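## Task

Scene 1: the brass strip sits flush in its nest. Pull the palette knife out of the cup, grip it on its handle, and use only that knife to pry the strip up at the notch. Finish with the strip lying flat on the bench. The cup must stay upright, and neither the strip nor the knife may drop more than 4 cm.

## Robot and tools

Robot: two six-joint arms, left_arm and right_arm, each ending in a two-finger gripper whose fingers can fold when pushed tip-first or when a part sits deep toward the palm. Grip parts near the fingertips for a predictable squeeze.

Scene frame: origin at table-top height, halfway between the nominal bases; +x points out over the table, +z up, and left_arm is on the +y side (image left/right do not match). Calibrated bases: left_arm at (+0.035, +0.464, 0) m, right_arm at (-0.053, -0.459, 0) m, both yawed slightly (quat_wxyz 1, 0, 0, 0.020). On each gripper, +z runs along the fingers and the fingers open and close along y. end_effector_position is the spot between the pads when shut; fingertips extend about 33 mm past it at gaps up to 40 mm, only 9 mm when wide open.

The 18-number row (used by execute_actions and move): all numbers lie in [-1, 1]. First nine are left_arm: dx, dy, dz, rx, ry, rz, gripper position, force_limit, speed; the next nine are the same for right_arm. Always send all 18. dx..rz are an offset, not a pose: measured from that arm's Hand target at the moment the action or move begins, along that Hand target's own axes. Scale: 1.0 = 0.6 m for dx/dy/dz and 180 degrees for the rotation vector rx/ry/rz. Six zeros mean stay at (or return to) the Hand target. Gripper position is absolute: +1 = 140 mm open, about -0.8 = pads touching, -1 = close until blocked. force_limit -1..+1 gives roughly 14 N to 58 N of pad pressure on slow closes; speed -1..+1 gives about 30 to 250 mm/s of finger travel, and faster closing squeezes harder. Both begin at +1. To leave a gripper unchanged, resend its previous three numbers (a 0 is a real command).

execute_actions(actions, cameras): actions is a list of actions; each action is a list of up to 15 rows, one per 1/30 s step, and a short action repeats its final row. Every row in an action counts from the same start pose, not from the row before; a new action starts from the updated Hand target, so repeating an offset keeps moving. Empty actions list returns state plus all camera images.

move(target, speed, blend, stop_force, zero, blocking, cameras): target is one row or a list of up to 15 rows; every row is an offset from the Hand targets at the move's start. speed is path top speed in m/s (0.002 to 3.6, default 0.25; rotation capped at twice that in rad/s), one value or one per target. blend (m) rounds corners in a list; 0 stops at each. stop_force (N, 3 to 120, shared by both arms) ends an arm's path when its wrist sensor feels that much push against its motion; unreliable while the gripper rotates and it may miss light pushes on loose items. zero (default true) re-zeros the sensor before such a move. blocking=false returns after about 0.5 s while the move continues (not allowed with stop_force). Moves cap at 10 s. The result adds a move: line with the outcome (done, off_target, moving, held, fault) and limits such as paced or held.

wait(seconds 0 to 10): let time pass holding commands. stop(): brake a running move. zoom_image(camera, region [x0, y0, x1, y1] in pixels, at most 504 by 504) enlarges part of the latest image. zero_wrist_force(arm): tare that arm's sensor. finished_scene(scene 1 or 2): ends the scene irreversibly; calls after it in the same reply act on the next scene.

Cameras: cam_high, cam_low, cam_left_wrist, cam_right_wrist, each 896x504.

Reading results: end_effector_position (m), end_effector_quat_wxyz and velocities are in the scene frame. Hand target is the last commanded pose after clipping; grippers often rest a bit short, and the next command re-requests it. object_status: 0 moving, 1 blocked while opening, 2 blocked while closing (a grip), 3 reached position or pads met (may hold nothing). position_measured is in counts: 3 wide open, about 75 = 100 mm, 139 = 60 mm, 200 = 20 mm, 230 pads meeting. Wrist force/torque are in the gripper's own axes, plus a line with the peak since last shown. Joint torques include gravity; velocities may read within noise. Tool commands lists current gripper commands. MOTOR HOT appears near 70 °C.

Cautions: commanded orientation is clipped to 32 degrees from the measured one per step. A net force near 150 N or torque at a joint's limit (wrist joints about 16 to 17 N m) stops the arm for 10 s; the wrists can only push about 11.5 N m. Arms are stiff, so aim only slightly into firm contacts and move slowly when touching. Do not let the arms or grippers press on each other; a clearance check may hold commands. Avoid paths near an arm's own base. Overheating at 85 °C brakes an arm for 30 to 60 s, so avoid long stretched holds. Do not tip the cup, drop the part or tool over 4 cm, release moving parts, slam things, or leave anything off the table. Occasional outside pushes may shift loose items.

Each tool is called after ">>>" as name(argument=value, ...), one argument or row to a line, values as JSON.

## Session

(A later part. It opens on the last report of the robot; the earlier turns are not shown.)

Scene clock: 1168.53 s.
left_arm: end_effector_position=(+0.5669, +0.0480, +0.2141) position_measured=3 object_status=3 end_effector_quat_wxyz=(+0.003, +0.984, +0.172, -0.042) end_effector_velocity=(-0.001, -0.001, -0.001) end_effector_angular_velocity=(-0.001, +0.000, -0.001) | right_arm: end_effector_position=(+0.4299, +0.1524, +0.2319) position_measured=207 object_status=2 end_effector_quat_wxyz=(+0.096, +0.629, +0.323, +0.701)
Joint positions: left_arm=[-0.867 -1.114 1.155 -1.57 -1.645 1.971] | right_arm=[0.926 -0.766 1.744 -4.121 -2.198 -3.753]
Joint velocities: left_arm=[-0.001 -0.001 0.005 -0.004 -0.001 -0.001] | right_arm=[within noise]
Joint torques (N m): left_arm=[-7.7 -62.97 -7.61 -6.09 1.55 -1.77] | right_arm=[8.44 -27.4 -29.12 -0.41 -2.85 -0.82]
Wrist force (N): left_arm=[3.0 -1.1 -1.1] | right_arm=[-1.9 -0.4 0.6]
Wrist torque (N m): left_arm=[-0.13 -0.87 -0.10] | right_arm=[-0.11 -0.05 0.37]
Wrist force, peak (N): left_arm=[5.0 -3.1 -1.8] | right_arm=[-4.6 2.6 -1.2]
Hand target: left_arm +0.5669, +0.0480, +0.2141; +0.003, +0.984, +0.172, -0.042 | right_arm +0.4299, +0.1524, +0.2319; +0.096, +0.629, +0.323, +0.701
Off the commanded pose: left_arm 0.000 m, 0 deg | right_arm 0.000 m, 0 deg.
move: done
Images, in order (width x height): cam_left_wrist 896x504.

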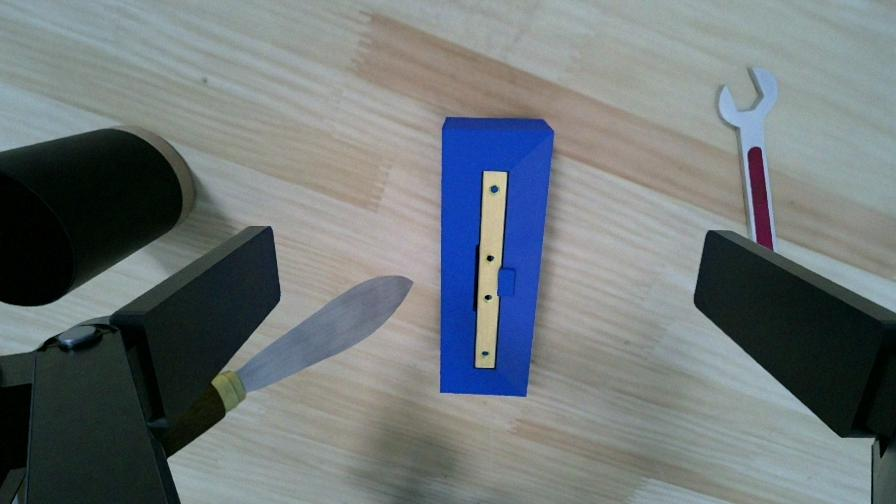

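>>> move(
  target=[0.0445,0.035,-0.1257,0,0,0,1,0,0,-0.0843,0.0947,-0.0368,0,0,0.0722,-1,1,-1],
  speed=0.2,
  cameras=["cam_left_wrist","cam_low","cam_high"],
)

>>> zoom_image(
  camera="cam_left_wrist",
  region=[380, 200, 540, 360],
)

>>> zoom_image(
  camera="cam_low",
  region=[320, 220, 460, 330],
)

Scene clock: 1276.97 s.
left_arm: end_effector_position=(+0.6052, +0.0388, +0.2867) position_measured=3 object_status=3 end_effector_quat_wxyz=(+0.003, +0.984, +0.172, -0.042) | right_arm: end_effector_position=(+0.4341, +0.0738, +0.2231) position_measured=207 object_status=2 end_effector_quat_wxyz=(+0.016, +0.661, +0.250, +0.707)
Joint positions: left_arm=[-0.836 -0.991 0.777 -1.315 -1.644 2.002] | right_arm=[0.821 -0.836 1.967 -4.274 -2.093 -3.527]
Joint torques (N m): left_arm=[5.14 -24.57 -44.97 0.2 -1.92 2.04] | right_arm=[-8.45 -69.11 3.64 -4.5 2.99 1.4]
Wrist force (N): left_arm=[3.2 -0.9 -0.2] | right_arm=[-0.8 0.0 0.1]
Wrist torque (N m): left_arm=[-0.11 -0.94 -0.17] | right_arm=[0.03 -0.29 0.12]
Wrist force, peak (N): left_arm=[4.1 -1.1 -0.8] | right_arm=[1.4 -2.5 -1.4]
Hand target: left_arm +0.6053, +0.0388, +0.2868; +0.003, +0.984, +0.172, -0.042 | right_arm +0.4341, +0.0738, +0.2231; +0.016, +0.661, +0.250, +0.707
Off the commanded pose: left_arm 0.000 m, 0 deg | right_arm 0.000 m, 0 deg.
move: done
Images, in order (width x height): cam_high 896x504, cam_low 896x504, cam_left_wrist 896x504.

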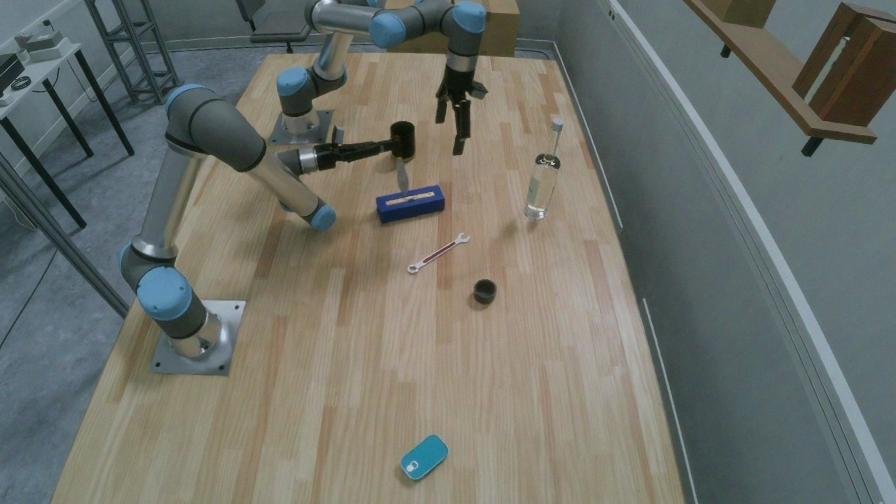

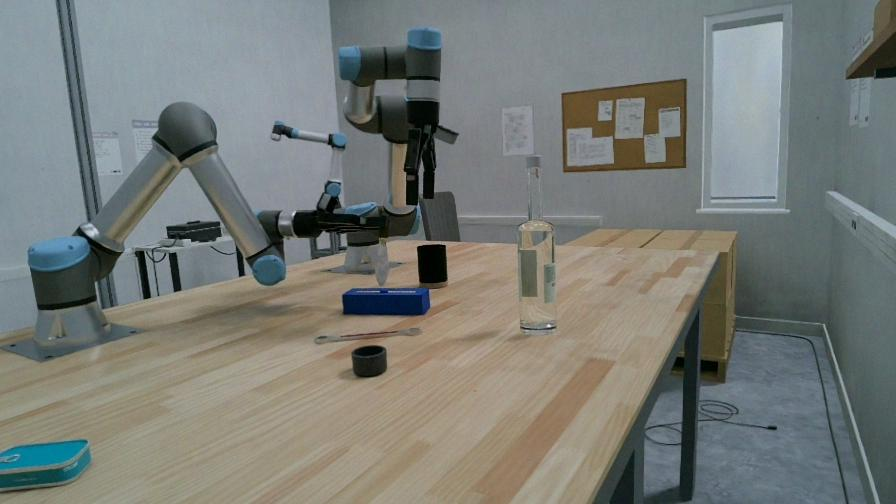

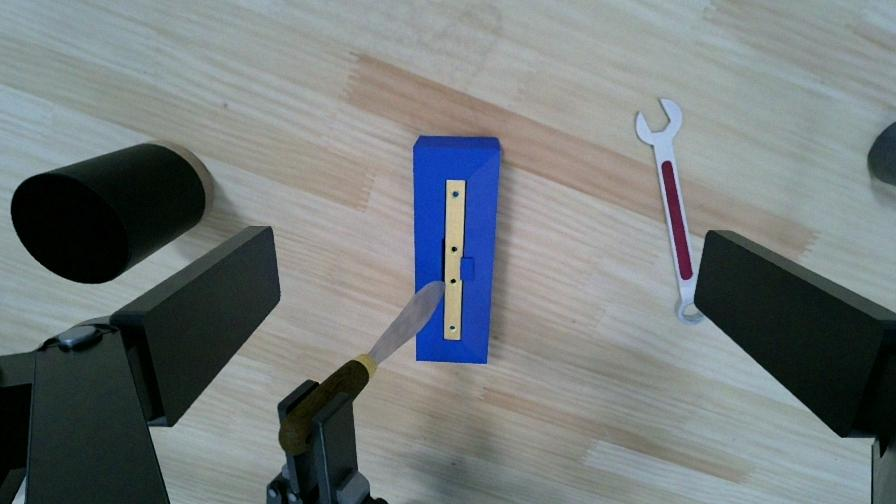

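Scaled by 3.150 from the camera's 896x504 image, which has a finer 1280x720 frame.

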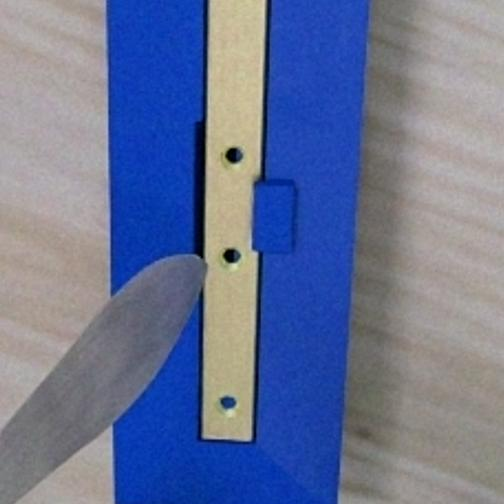

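Scaled by 3.600 from the camera's 896x504 image, which has a finer 1280x720 frame.

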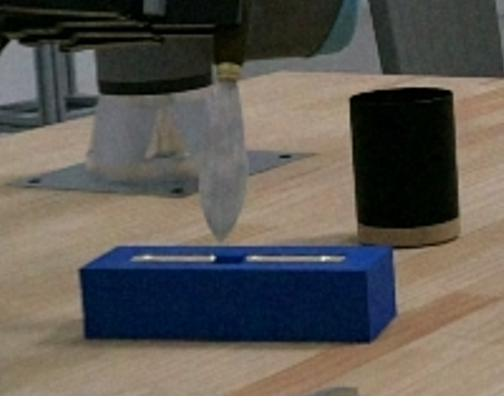

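>>> move(
  target=[0,0,0,0,0,0,1,0,0,-0.0055,-0.0044,0.0183,0,0,0,-1,1,-1],
  speed=0.1,
  cameras=["cam_left_wrist","cam_low"],
)

>>> zoom_image(
  camera="cam_left_wrist",
  region=[410, 220, 490, 300],
)

>>> zoom_image(
  camera="cam_low",
  region=[335, 250, 435, 320],
)

Scene clock: 1303.20 s.
left_arm: end_effector_position=(+0.6053, +0.0388, +0.2868) position_measured=3 object_status=3 end_effector_quat_wxyz=(+0.003, +0.984, +0.172, -0.042) | right_arm: end_effector_position=(+0.4439, +0.0785, +0.2191) position_measured=207 object_status=2 end_effector_quat_wxyz=(+0.016, +0.661, +0.250, +0.707)
Joint positions: left_arm=[-0.836 -0.99 0.777 -1.314 -1.644 2.002] | right_arm=[0.811 -0.818 1.94 -4.265 -2.083 -3.526]
Joint torques (N m): left_arm=[6.03 -25.61 -41.99 0.45 -1.88 2.18] | right_arm=[-8.47 -23.98 -26.25 -0.49 3.03 1.18]
Wrist force (N): left_arm=[3.3 -1.3 -0.5] | right_arm=[-1.3 -0.4 0.4]
Wrist torque (N m): left_arm=[-0.19 -0.98 -0.17] | right_arm=[-0.06 -0.18 0.12]
Wrist force, peak (N): left_arm=[3.8 -1.3 -0.6] | right_arm=[-1.4 -0.1 0.4]
Hand target: left_arm +0.6053, +0.0388, +0.2868; +0.003, +0.984, +0.172, -0.042 | right_arm +0.4441, +0.0786, +0.2191; +0.016, +0.661, +0.250, +0.707
Off the commanded pose: left_arm 0.000 m, 0 deg | right_arm 0.000 m, 0 deg.
move: done
Images, in order (width x height): cam_low 896x504, cam_left_wrist 896x504.

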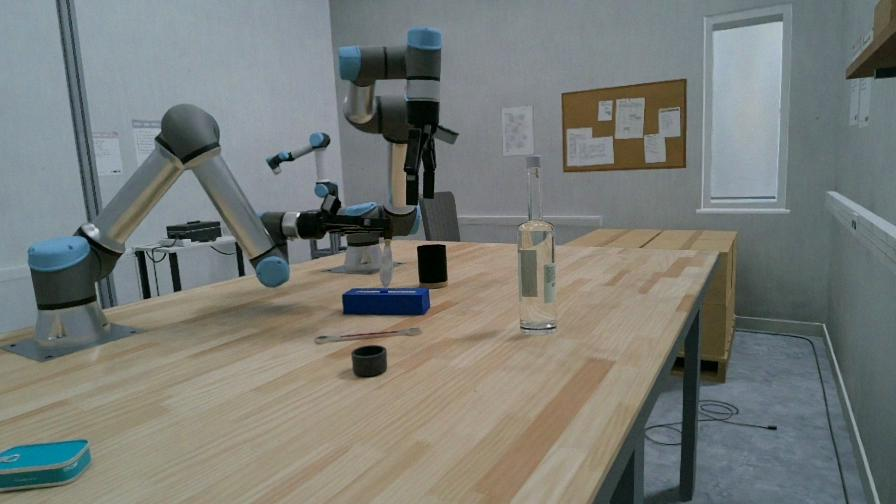

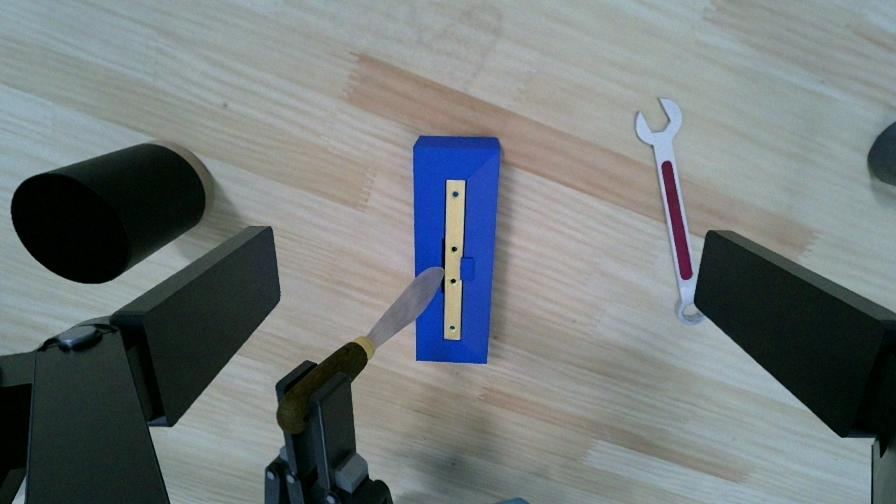

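Scaled by 6.300 from the camera's 896x504 image, which has a finer 1280x720 frame.

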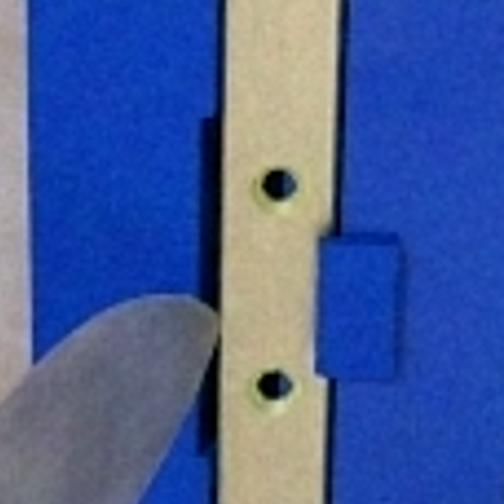

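Scaled by 5.040 from the camera's 896x504 image, which has a finer 1280x720 frame.

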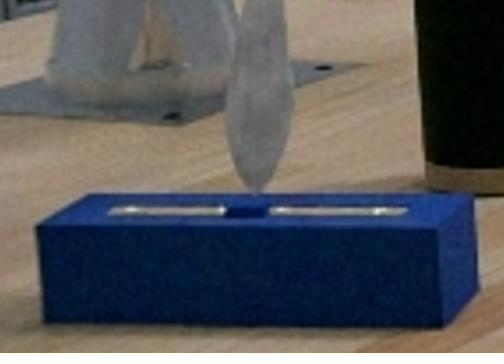

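>>> move(
  target=[0,0,0,0,0,0,1,0,0,-0.0086,-0.0076,0.0017,0,0,0,-1,1,-1],
  speed=0.05,
  stop_force=6,
  cameras=["cam_left_wrist","cam_low"],
)

>>> zoom_image(
  camera="cam_left_wrist",
  region=[410, 220, 490, 300],
)

>>> zoom_image(
  camera="cam_low",
  region=[335, 250, 435, 320],
)

Scene clock: 1317.80 s.
left_arm: end_effector_position=(+0.6053, +0.0388, +0.2868) position_measured=3 object_status=3 end_effector_quat_wxyz=(+0.003, +0.984, +0.172, -0.042) | right_arm: end_effector_position=(+0.4443, +0.0811, +0.2126) position_measured=207 object_status=2 end_effector_quat_wxyz=(+0.016, +0.661, +0.250, +0.707)
Joint positions: left_arm=[-0.836 -0.99 0.777 -1.314 -1.644 2.002] | right_arm=[0.815 -0.8 1.931 -4.274 -2.086 -3.526]
Joint torques (N m): left_arm=[6.42 -25.62 -42.05 0.3 -1.91 1.95] | right_arm=[6.65 -23.93 -25.41 -4.74 -2.66 -1.17]
Wrist force (N): left_arm=[3.1 -1.4 -0.7] | right_arm=[-0.8 -0.2 0.3]
Wrist torque (N m): left_arm=[-0.20 -0.91 -0.17] | right_arm=[-0.02 -0.28 0.12]
Wrist force, peak (N): left_arm=[3.8 -1.4 -0.4] | right_arm=[-1.5 -0.2 0.3]
Hand target: left_arm +0.6053, +0.0388, +0.2868; +0.003, +0.984, +0.172, -0.042 | right_arm +0.4443, +0.0811, +0.2126; +0.016, +0.661, +0.250, +0.707
Off the commanded pose: left_arm 0.000 m, 0 deg | right_arm 0.000 m, 0 deg.
move: done
Images, in order (width x height): cam_low 896x504, cam_left_wrist 896x504.

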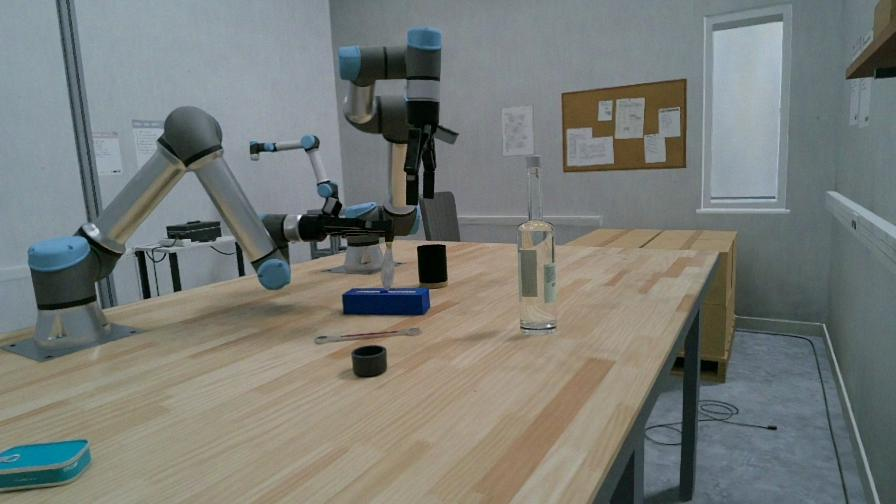

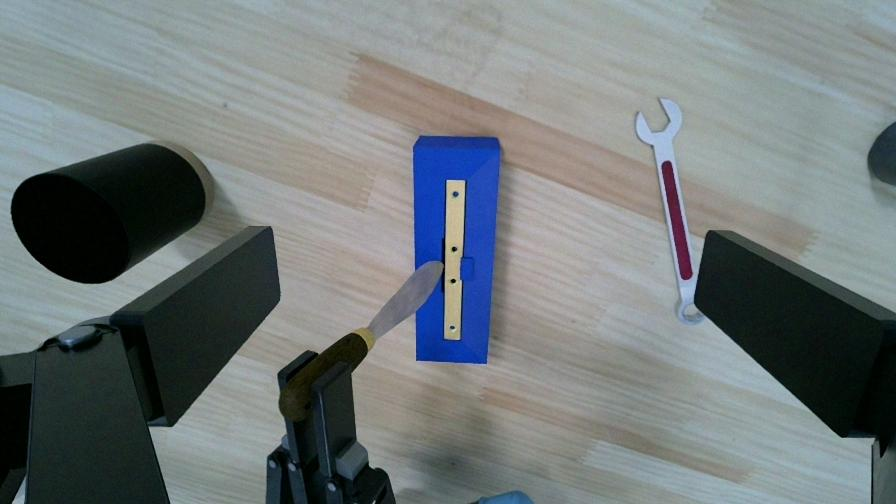

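Scaled by 6.300 from the camera's 896x504 image, which has a finer 1280x720 frame.

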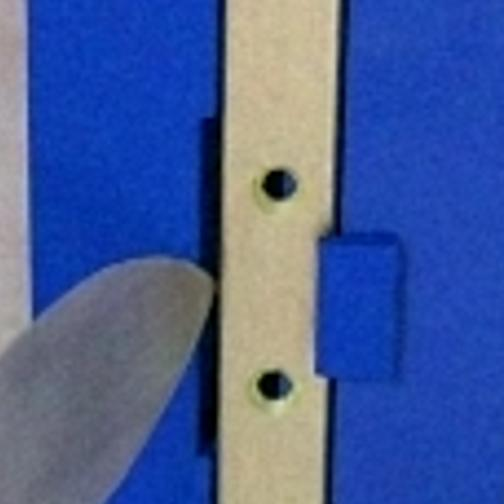

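Scaled by 5.040 from the camera's 896x504 image, which has a finer 1280x720 frame.

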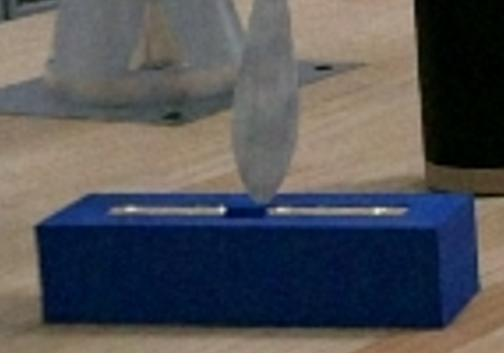

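>>> move(
  target=[
    [0,0,0,0,0,0,1,0,0,0.0009,-0.0023,0,0,0,0,-1,1,-1],
    [0,0,0,0,0,0,1,0,0,-0.0091,-0.0023,0,0,0,0,-1,1,-1],
  ],
  speed=0.02,
  stop_force=5,
  cameras=["cam_left_wrist","cam_low"],
)

>>> zoom_image(
  camera="cam_left_wrist",
  region=[410, 220, 490, 300],
)

>>> zoom_image(
  camera="cam_low",
  region=[335, 250, 435, 320],
)

Scene clock: 1330.87 s.
left_arm: end_effector_position=(+0.6053, +0.0388, +0.2868) position_measured=3 object_status=3 end_effector_quat_wxyz=(+0.003, +0.984, +0.172, -0.042) | right_arm: end_effector_position=(+0.4445, +0.0804, +0.2070) position_measured=207 object_status=2 end_effector_quat_wxyz=(+0.016, +0.661, +0.250, +0.707)
Joint positions: left_arm=[-0.836 -0.99 0.777 -1.314 -1.644 2.002] | right_arm=[0.813 -0.788 1.931 -4.285 -2.085 -3.526]
Joint torques (N m): left_arm=[7.09 -25.28 -41.4 0.25 -1.93 2.08] | right_arm=[-6.97 -24.24 3.37 -4.4 2.88 0.07]
Wrist force (N): left_arm=[3.3 -1.2 -0.3] | right_arm=[-0.8 0.4 0.2]
Wrist torque (N m): left_arm=[-0.17 -0.98 -0.17] | right_arm=[-0.04 -0.21 0.02]
Wrist force, peak (N): left_arm=[3.8 -1.5 -0.4] | right_arm=[-1.5 -0.3 0.3]
Hand target: left_arm +0.6053, +0.0388, +0.2868; +0.003, +0.984, +0.172, -0.042 | right_arm +0.4445, +0.0804, +0.2070; +0.016, +0.661, +0.250, +0.707
Off the commanded pose: left_arm 0.000 m, 0 deg | right_arm 0.000 m, 0 deg.
move: done
Images, in order (width x height): cam_low 896x504, cam_left_wrist 896x504.

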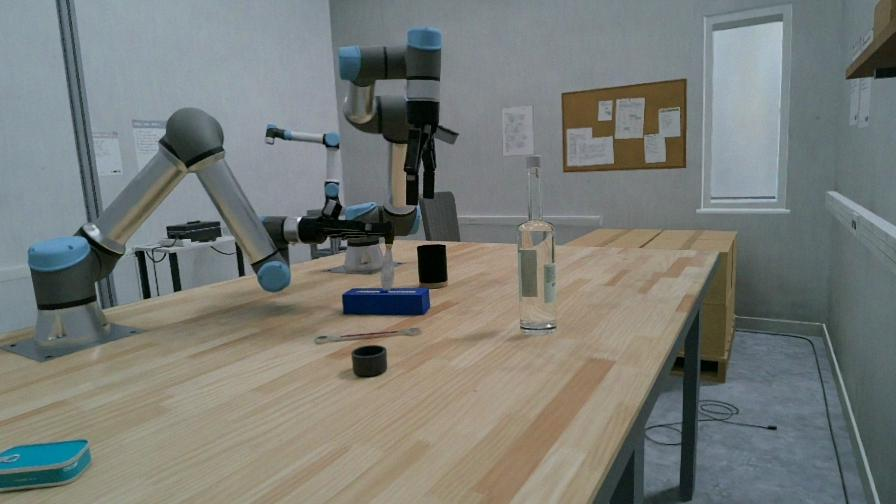

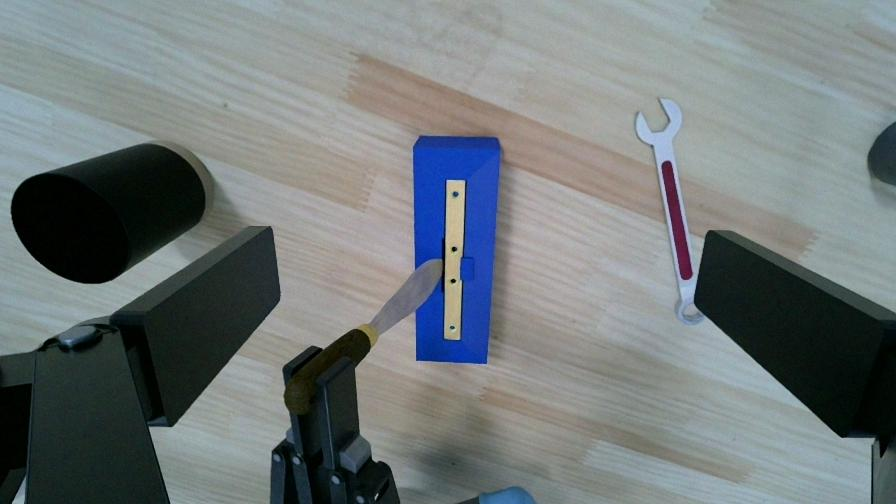

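Scaled by 6.300 from the camera's 896x504 image, which has a finer 1280x720 frame.

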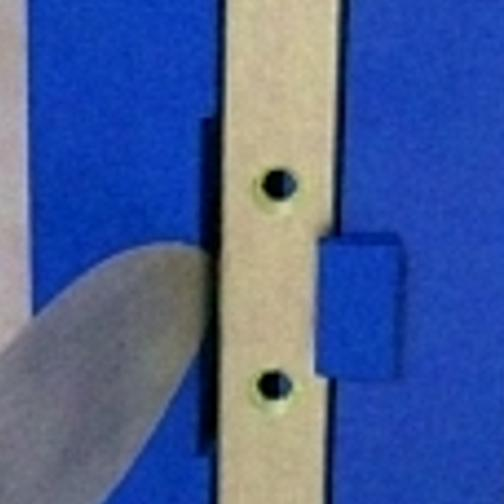

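Scaled by 5.040 from the camera's 896x504 image, which has a finer 1280x720 frame.

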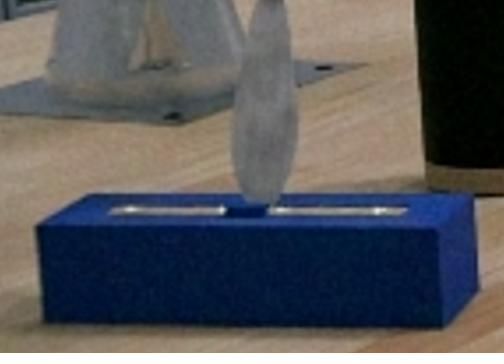

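>>> move(
  target=[0,0,0,0,0,0,1,0,0,-0.0083,0,0,0,0,0,-1,1,-1],
  speed=0.02,
  stop_force=5,
  cameras=["cam_left_wrist","cam_low"],
)

>>> zoom_image(
  camera="cam_left_wrist",
  region=[410, 220, 490, 300],
)

>>> zoom_image(
  camera="cam_low",
  region=[360, 270, 410, 305],
)

Scene clock: 1338.80 s.
left_arm: end_effector_position=(+0.6053, +0.0388, +0.2868) position_measured=3 object_status=3 end_effector_quat_wxyz=(+0.003, +0.984, +0.172, -0.042) | right_arm: end_effector_position=(+0.4452, +0.0786, +0.2024) position_measured=207 object_status=2 end_effector_quat_wxyz=(+0.016, +0.661, +0.250, +0.707)
Joint positions: left_arm=[-0.836 -0.99 0.777 -1.314 -1.644 2.002] | right_arm=[0.81 -0.779 1.933 -4.297 -2.081 -3.526]
Joint torques (N m): left_arm=[5.86 -27.11 -41.46 0.17 -1.81 2.32] | right_arm=[-7.02 -23.03 3.72 -3.69 4.02 0.89]
Wrist force (N): left_arm=[3.6 -1.4 -0.4] | right_arm=[1.1 2.6 0.1]
Wrist torque (N m): left_arm=[-0.21 -1.03 -0.17] | right_arm=[-0.14 -0.29 -0.35]
Wrist force, peak (N): left_arm=[3.7 -1.4 -0.9] | right_arm=[1.1 3.0 0.1]
Hand target: left_arm +0.6053, +0.0388, +0.2868; +0.003, +0.984, +0.172, -0.042 | right_arm +0.4452, +0.0786, +0.2024; +0.016, +0.661, +0.250, +0.707
Off the commanded pose: left_arm 0.000 m, 0 deg | right_arm 0.000 m, 0 deg.
move: done
Images, in order (width x height): cam_low 896x504, cam_left_wrist 896x504.

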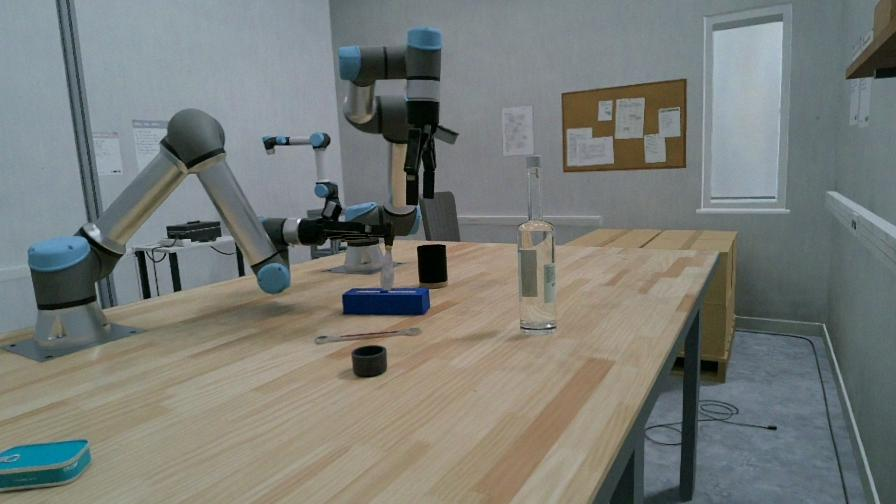

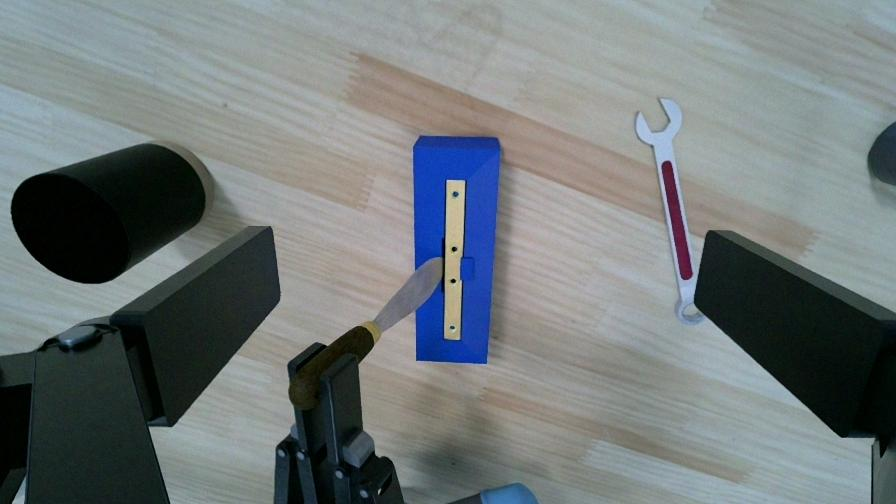

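Scaled by 6.300 from the camera's 896x504 image, which has a finer 1280x720 frame.

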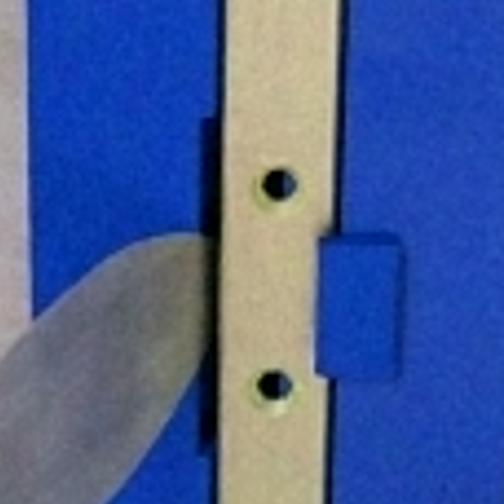

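Scaled by 10.080 from the camera's 896x504 image, which has a finer 1280x720 frame.

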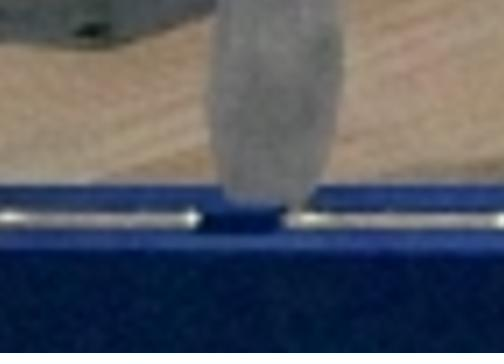

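>>> move(
  target=[0,0,0,0,0,0,1,0,0,-0.005,-0.0283,0,0,0,-0.0333,-1,1,-1],
  speed=0.03,
  cameras=["cam_left_wrist","cam_low"],
)

>>> zoom_image(
  camera="cam_left_wrist",
  region=[410, 220, 490, 300],
)

>>> zoom_image(
  camera="cam_low",
  region=[360, 270, 410, 305],
)

Scene clock: 1432.97 s.
left_arm: end_effector_position=(+0.6053, +0.0388, +0.2868) position_measured=3 object_status=3 end_effector_quat_wxyz=(+0.003, +0.984, +0.172, -0.042) | right_arm: end_effector_position=(+0.4403, +0.0923, +0.1933) position_measured=207 object_status=2 end_effector_quat_wxyz=(+0.053, +0.647, +0.284, +0.705)
Joint positions: left_arm=[-0.836 -0.99 0.777 -1.314 -1.644 2.002] | right_arm=[0.837 -0.747 1.897 -4.293 -2.108 -3.631]
Joint torques (N m): left_arm=[5.69 -26.06 -41.56 0.11 -1.74 2.01] | right_arm=[8.01 -23.57 -23.12 0.32 -2.93 -1.42]
Wrist force (N): left_arm=[3.2 -1.4 -0.6] | right_arm=[3.4 1.5 -0.6]
Wrist torque (N m): left_arm=[-0.21 -0.95 -0.18] | right_arm=[-0.04 -0.46 0.07]
Wrist force, peak (N): left_arm=[3.7 -1.5 -0.6] | right_arm=[4.4 0.9 -1.5]
Hand target: left_arm +0.6053, +0.0388, +0.2868; +0.003, +0.984, +0.172, -0.042 | right_arm +0.4403, +0.0924, +0.1932; +0.053, +0.647, +0.284, +0.705
Off the commanded pose: left_arm 0.000 m, 0 deg | right_arm 0.000 m, 0 deg.
move: done
Images, in order (width x height): cam_low 896x504, cam_left_wrist 896x504.

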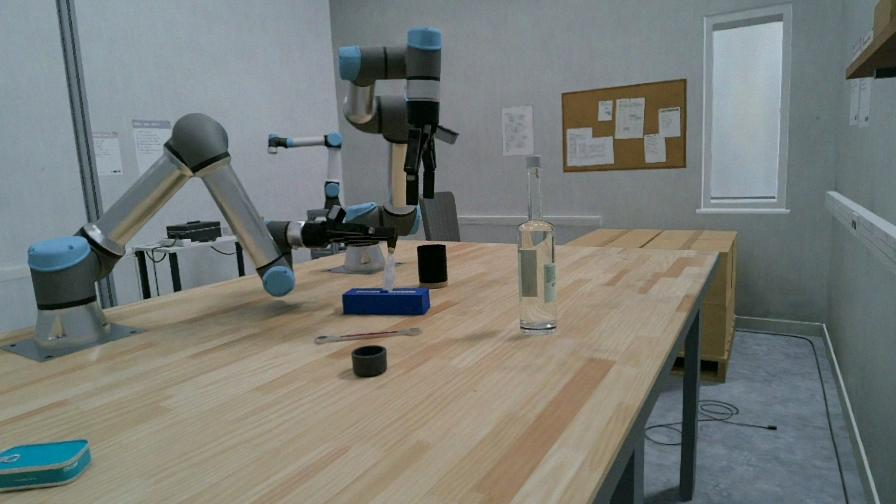

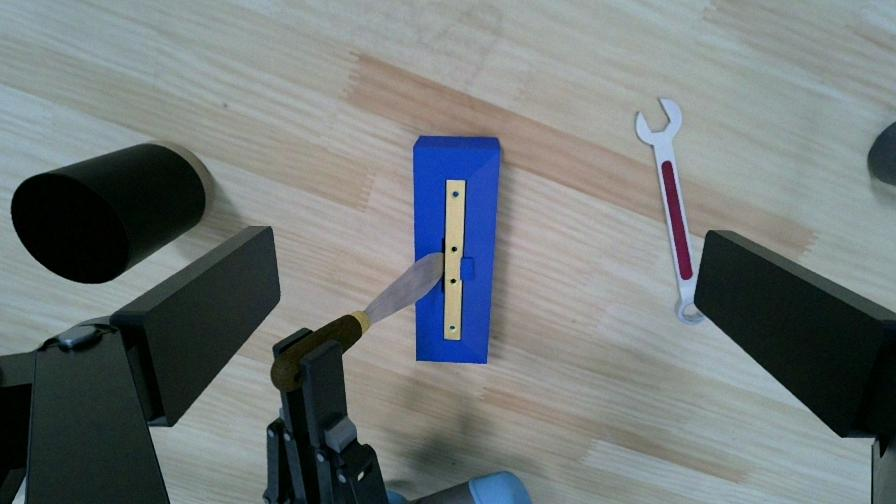

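Scaled by 6.300 from the camera's 896x504 image, which has a finer 1280x720 frame.

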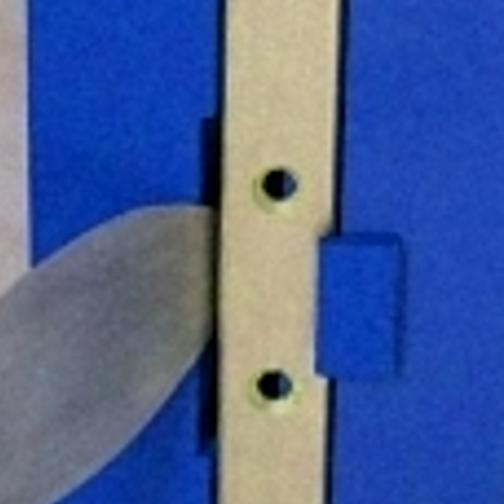

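Scaled by 10.080 from the camera's 896x504 image, which has a finer 1280x720 frame.

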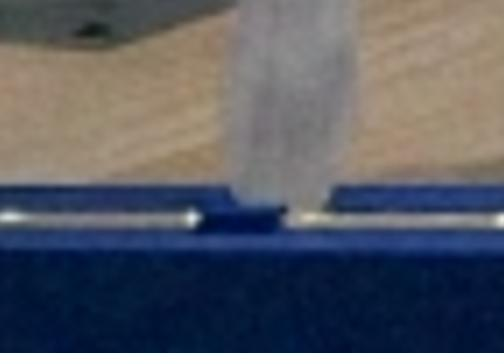

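>>> move(
  target=[0,0,0,0,0,0,1,0,0,-0.0012,-0.0335,0,0,0,-0.0389,-1,1,-1],
  speed=0.03,
  cameras=["cam_left_wrist","cam_low"],
)

>>> zoom_image(
  camera="cam_left_wrist",
  region=[410, 220, 490, 300],
)

>>> zoom_image(
  camera="cam_low",
  region=[360, 270, 410, 305],
)

Scene clock: 1443.30 s.
left_arm: end_effector_position=(+0.6053, +0.0388, +0.2868) position_measured=3 object_status=3 end_effector_quat_wxyz=(+0.003, +0.984, +0.172, -0.042) | right_arm: end_effector_position=(+0.4346, +0.1087, +0.1832) position_measured=207 object_status=2 end_effector_quat_wxyz=(+0.096, +0.629, +0.323, +0.701)
Joint positions: left_arm=[-0.836 -0.99 0.777 -1.314 -1.644 2.002] | right_arm=[0.867 -0.711 1.852 -4.284 -2.139 -3.753]
Joint torques (N m): left_arm=[7.16 -26.27 -42.22 -0.05 -1.73 2.1] | right_arm=[9.18 -25.32 -25 -0.1 -2.63 -1.28]
Wrist force (N): left_arm=[3.4 -1.4 -0.5] | right_arm=[0.3 1.0 0.3]
Wrist torque (N m): left_arm=[-0.21 -0.99 -0.17] | right_arm=[-0.16 -0.20 0.15]
Wrist force, peak (N): left_arm=[3.8 -1.3 -0.6] | right_arm=[3.6 1.5 -1.1]
Hand target: left_arm +0.6053, +0.0388, +0.2868; +0.003, +0.984, +0.172, -0.042 | right_arm +0.4346, +0.1088, +0.1831; +0.096, +0.629, +0.323, +0.701
Off the commanded pose: left_arm 0.000 m, 0 deg | right_arm 0.000 m, 0 deg.
move: done
Images, in order (width x height): cam_low 896x504, cam_left_wrist 896x504.

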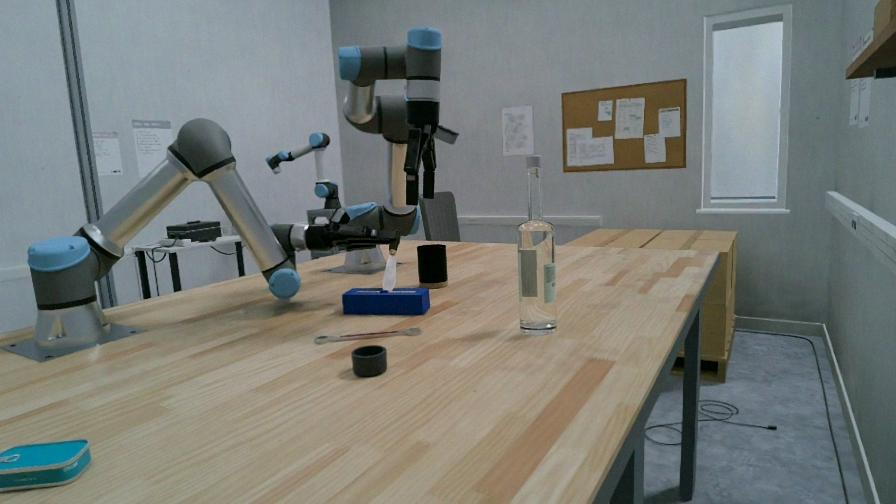

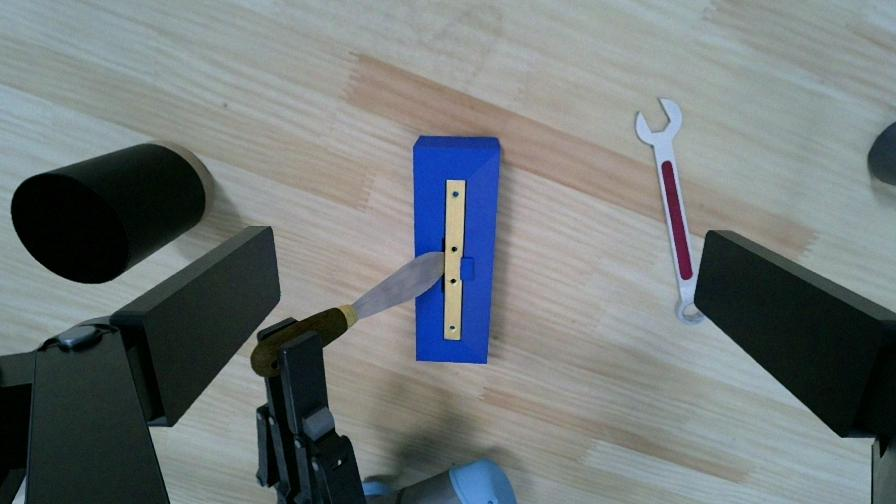

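Scaled by 6.300 from the camera's 896x504 image, which has a finer 1280x720 frame.

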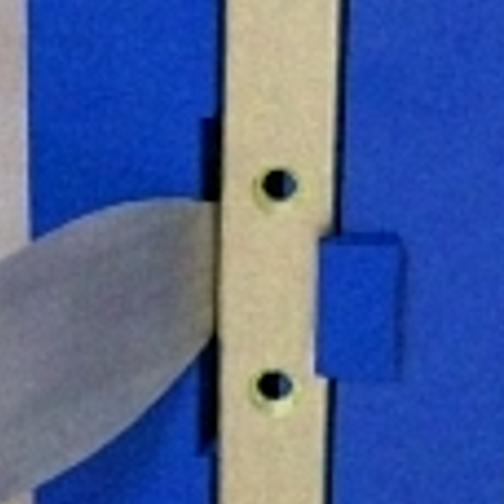

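Scaled by 10.080 from the camera's 896x504 image, which has a finer 1280x720 frame.

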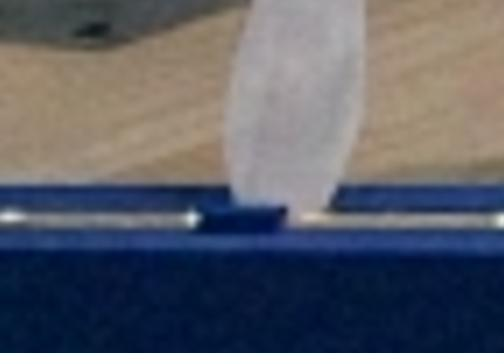

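>>> move(
  target=[0,0,0,0,0,0,1,0,0,0.0055,0.0038,0,0,0,0,-1,1,-1],
  speed=0.02,
  stop_force=10,
  cameras=["cam_left_wrist","cam_low"],
)

>>> zoom_image(
  camera="cam_left_wrist",
  region=[410, 220, 490, 300],
)

>>> zoom_image(
  camera="cam_low",
  region=[340, 270, 440, 320],
)

Scene clock: 1451.00 s.
left_arm: end_effector_position=(+0.6053, +0.0388, +0.2868) position_measured=3 object_status=3 end_effector_quat_wxyz=(+0.003, +0.984, +0.172, -0.042) | right_arm: end_effector_position=(+0.4345, +0.1088, +0.1872) position_measured=207 object_status=2 end_effector_quat_wxyz=(+0.096, +0.629, +0.323, +0.701)
Joint positions: left_arm=[-0.836 -0.99 0.777 -1.314 -1.644 2.002] | right_arm=[0.868 -0.72 1.854 -4.277 -2.139 -3.753]
Joint torques (N m): left_arm=[6.85 -26.9 -41.38 -0.14 -1.52 1.89] | right_arm=[8.79 -74.1 2.47 -0.38 -2.67 -0.71]
Wrist force (N): left_arm=[3.4 -1.6 -0.5] | right_arm=[-2.0 -0.9 0.2]
Wrist torque (N m): left_arm=[-0.25 -1.00 -0.17] | right_arm=[-0.12 -0.07 0.43]
Wrist force, peak (N): left_arm=[3.9 -1.1 -0.3] | right_arm=[-2.0 -1.0 0.6]
Hand target: left_arm +0.6053, +0.0388, +0.2868; +0.003, +0.984, +0.172, -0.042 | right_arm +0.4345, +0.1088, +0.1872; +0.096, +0.629, +0.323, +0.701
Off the commanded pose: left_arm 0.000 m, 0 deg | right_arm 0.000 m, 0 deg.
move: done
Images, in order (width x height): cam_low 896x504, cam_left_wrist 896x504.

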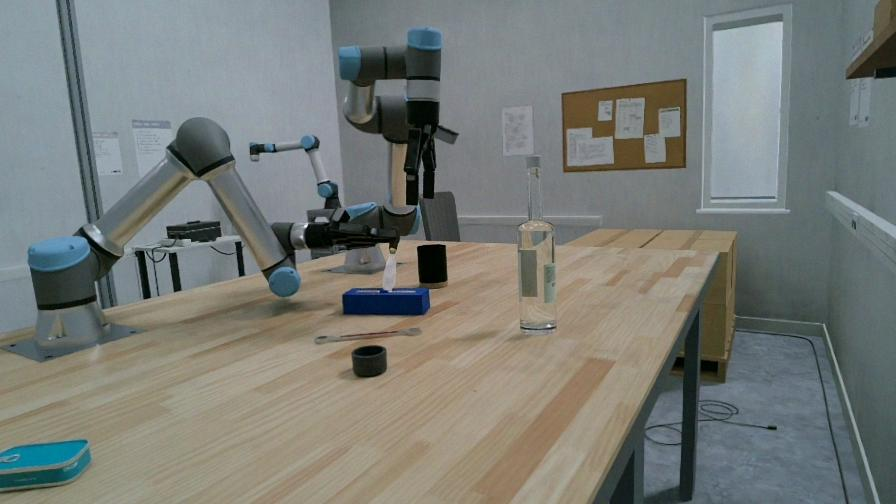

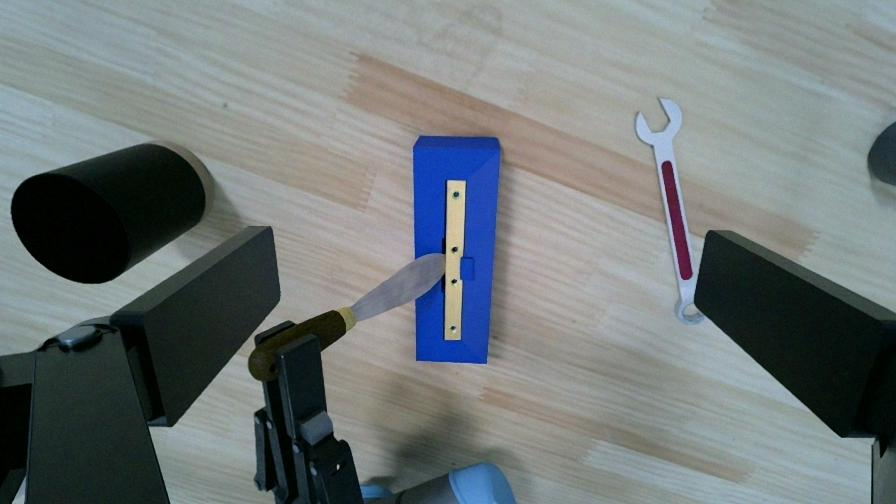

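Scaled by 6.300 from the camera's 896x504 image, which has a finer 1280x720 frame.

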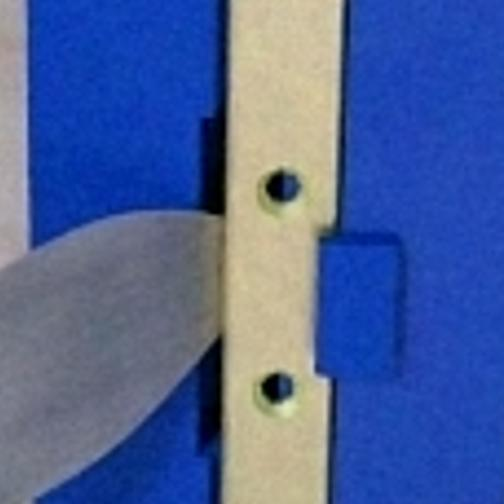

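Scaled by 5.040 from the camera's 896x504 image, which has a finer 1280x720 frame.

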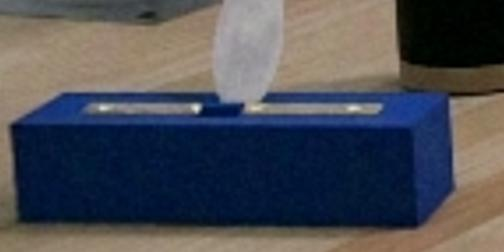

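>>> move(
  target=[0,0,0,0,0,0,1,0,0,0.0055,0.0038,0,0,0,0,-1,1,-1],
  speed=0.02,
  stop_force=10,
  cameras=["cam_left_wrist","cam_low"],
)

>>> zoom_image(
  camera="cam_left_wrist",
  region=[410, 220, 490, 300],
)

>>> zoom_image(
  camera="cam_low",
  region=[340, 270, 440, 320],
)

>>> zoom_image(
  camera="cam_left_wrist",
  region=[400, 120, 520, 240],
)

Scene clock: 1459.60 s.
left_arm: end_effector_position=(+0.6053, +0.0388, +0.2868) position_measured=3 object_status=3 end_effector_quat_wxyz=(+0.003, +0.984, +0.172, -0.042) | right_arm: end_effector_position=(+0.4345, +0.1089, +0.1912) position_measured=207 object_status=2 end_effector_quat_wxyz=(+0.096, +0.629, +0.323, +0.701)
Joint positions: left_arm=[-0.836 -0.99 0.777 -1.314 -1.644 2.002] | right_arm=[0.868 -0.728 1.856 -4.27 -2.139 -3.753]
Joint torques (N m): left_arm=[5.22 -26.36 -41.03 -0.13 -1.63 2.07] | right_arm=[8.33 -74.06 3.06 -0.39 -2.68 0.53]
Wrist force (N): left_arm=[3.6 -1.4 -0.7] | right_arm=[-2.0 -0.4 0.2]
Wrist torque (N m): left_arm=[-0.21 -1.03 -0.17] | right_arm=[-0.03 -0.08 0.42]
Wrist force, peak (N): left_arm=[3.7 -1.4 -0.6] | right_arm=[-2.2 -0.8 0.6]
Hand target: left_arm +0.6053, +0.0388, +0.2868; +0.003, +0.984, +0.172, -0.042 | right_arm +0.4345, +0.1089, +0.1912; +0.096, +0.629, +0.323, +0.701
Off the commanded pose: left_arm 0.000 m, 0 deg | right_arm 0.000 m, 0 deg.
move: done
Images, in order (width x height): cam_low 896x504, cam_left_wrist 896x504.

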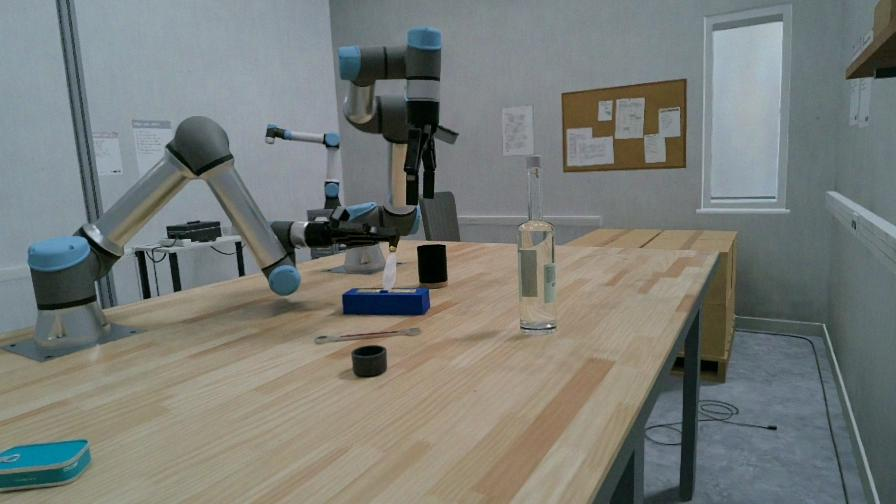

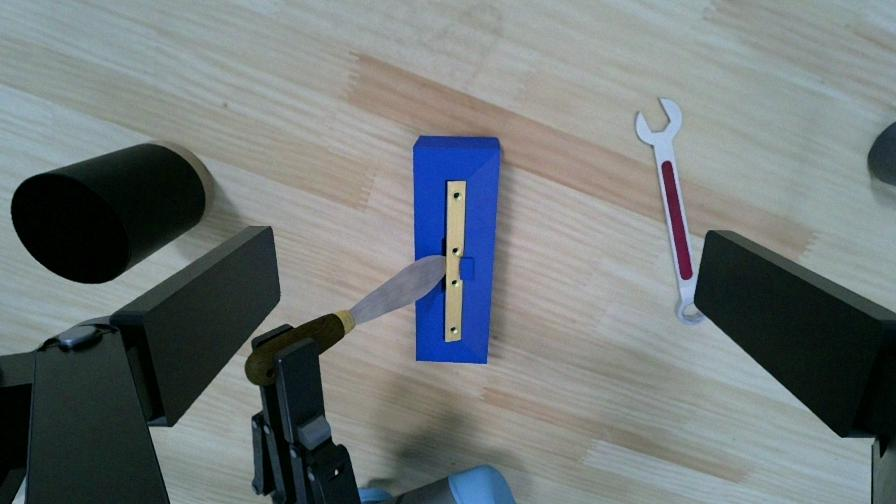

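Scaled by 6.300 from the camera's 896x504 image, which has a finer 1280x720 frame.

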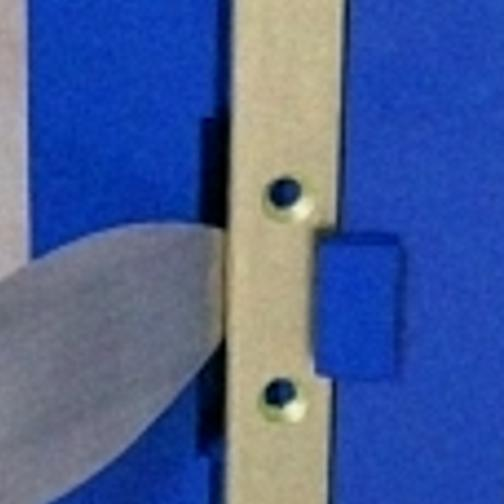

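Scaled by 5.040 from the camera's 896x504 image, which has a finer 1280x720 frame.

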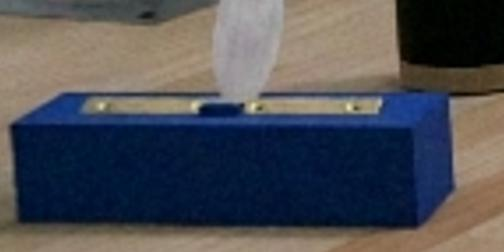

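Scaled by 4.200 from the camera's 896x504 image, which has a finer 1280x720 frame.

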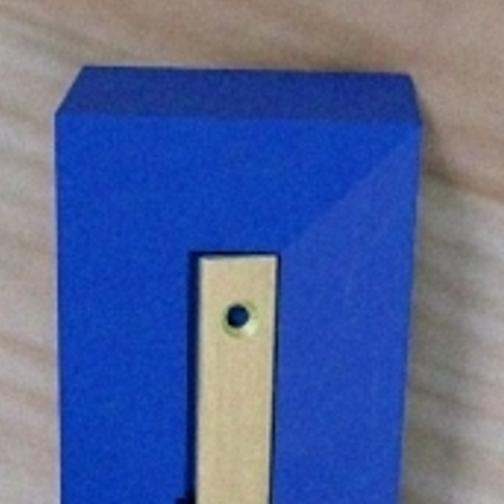

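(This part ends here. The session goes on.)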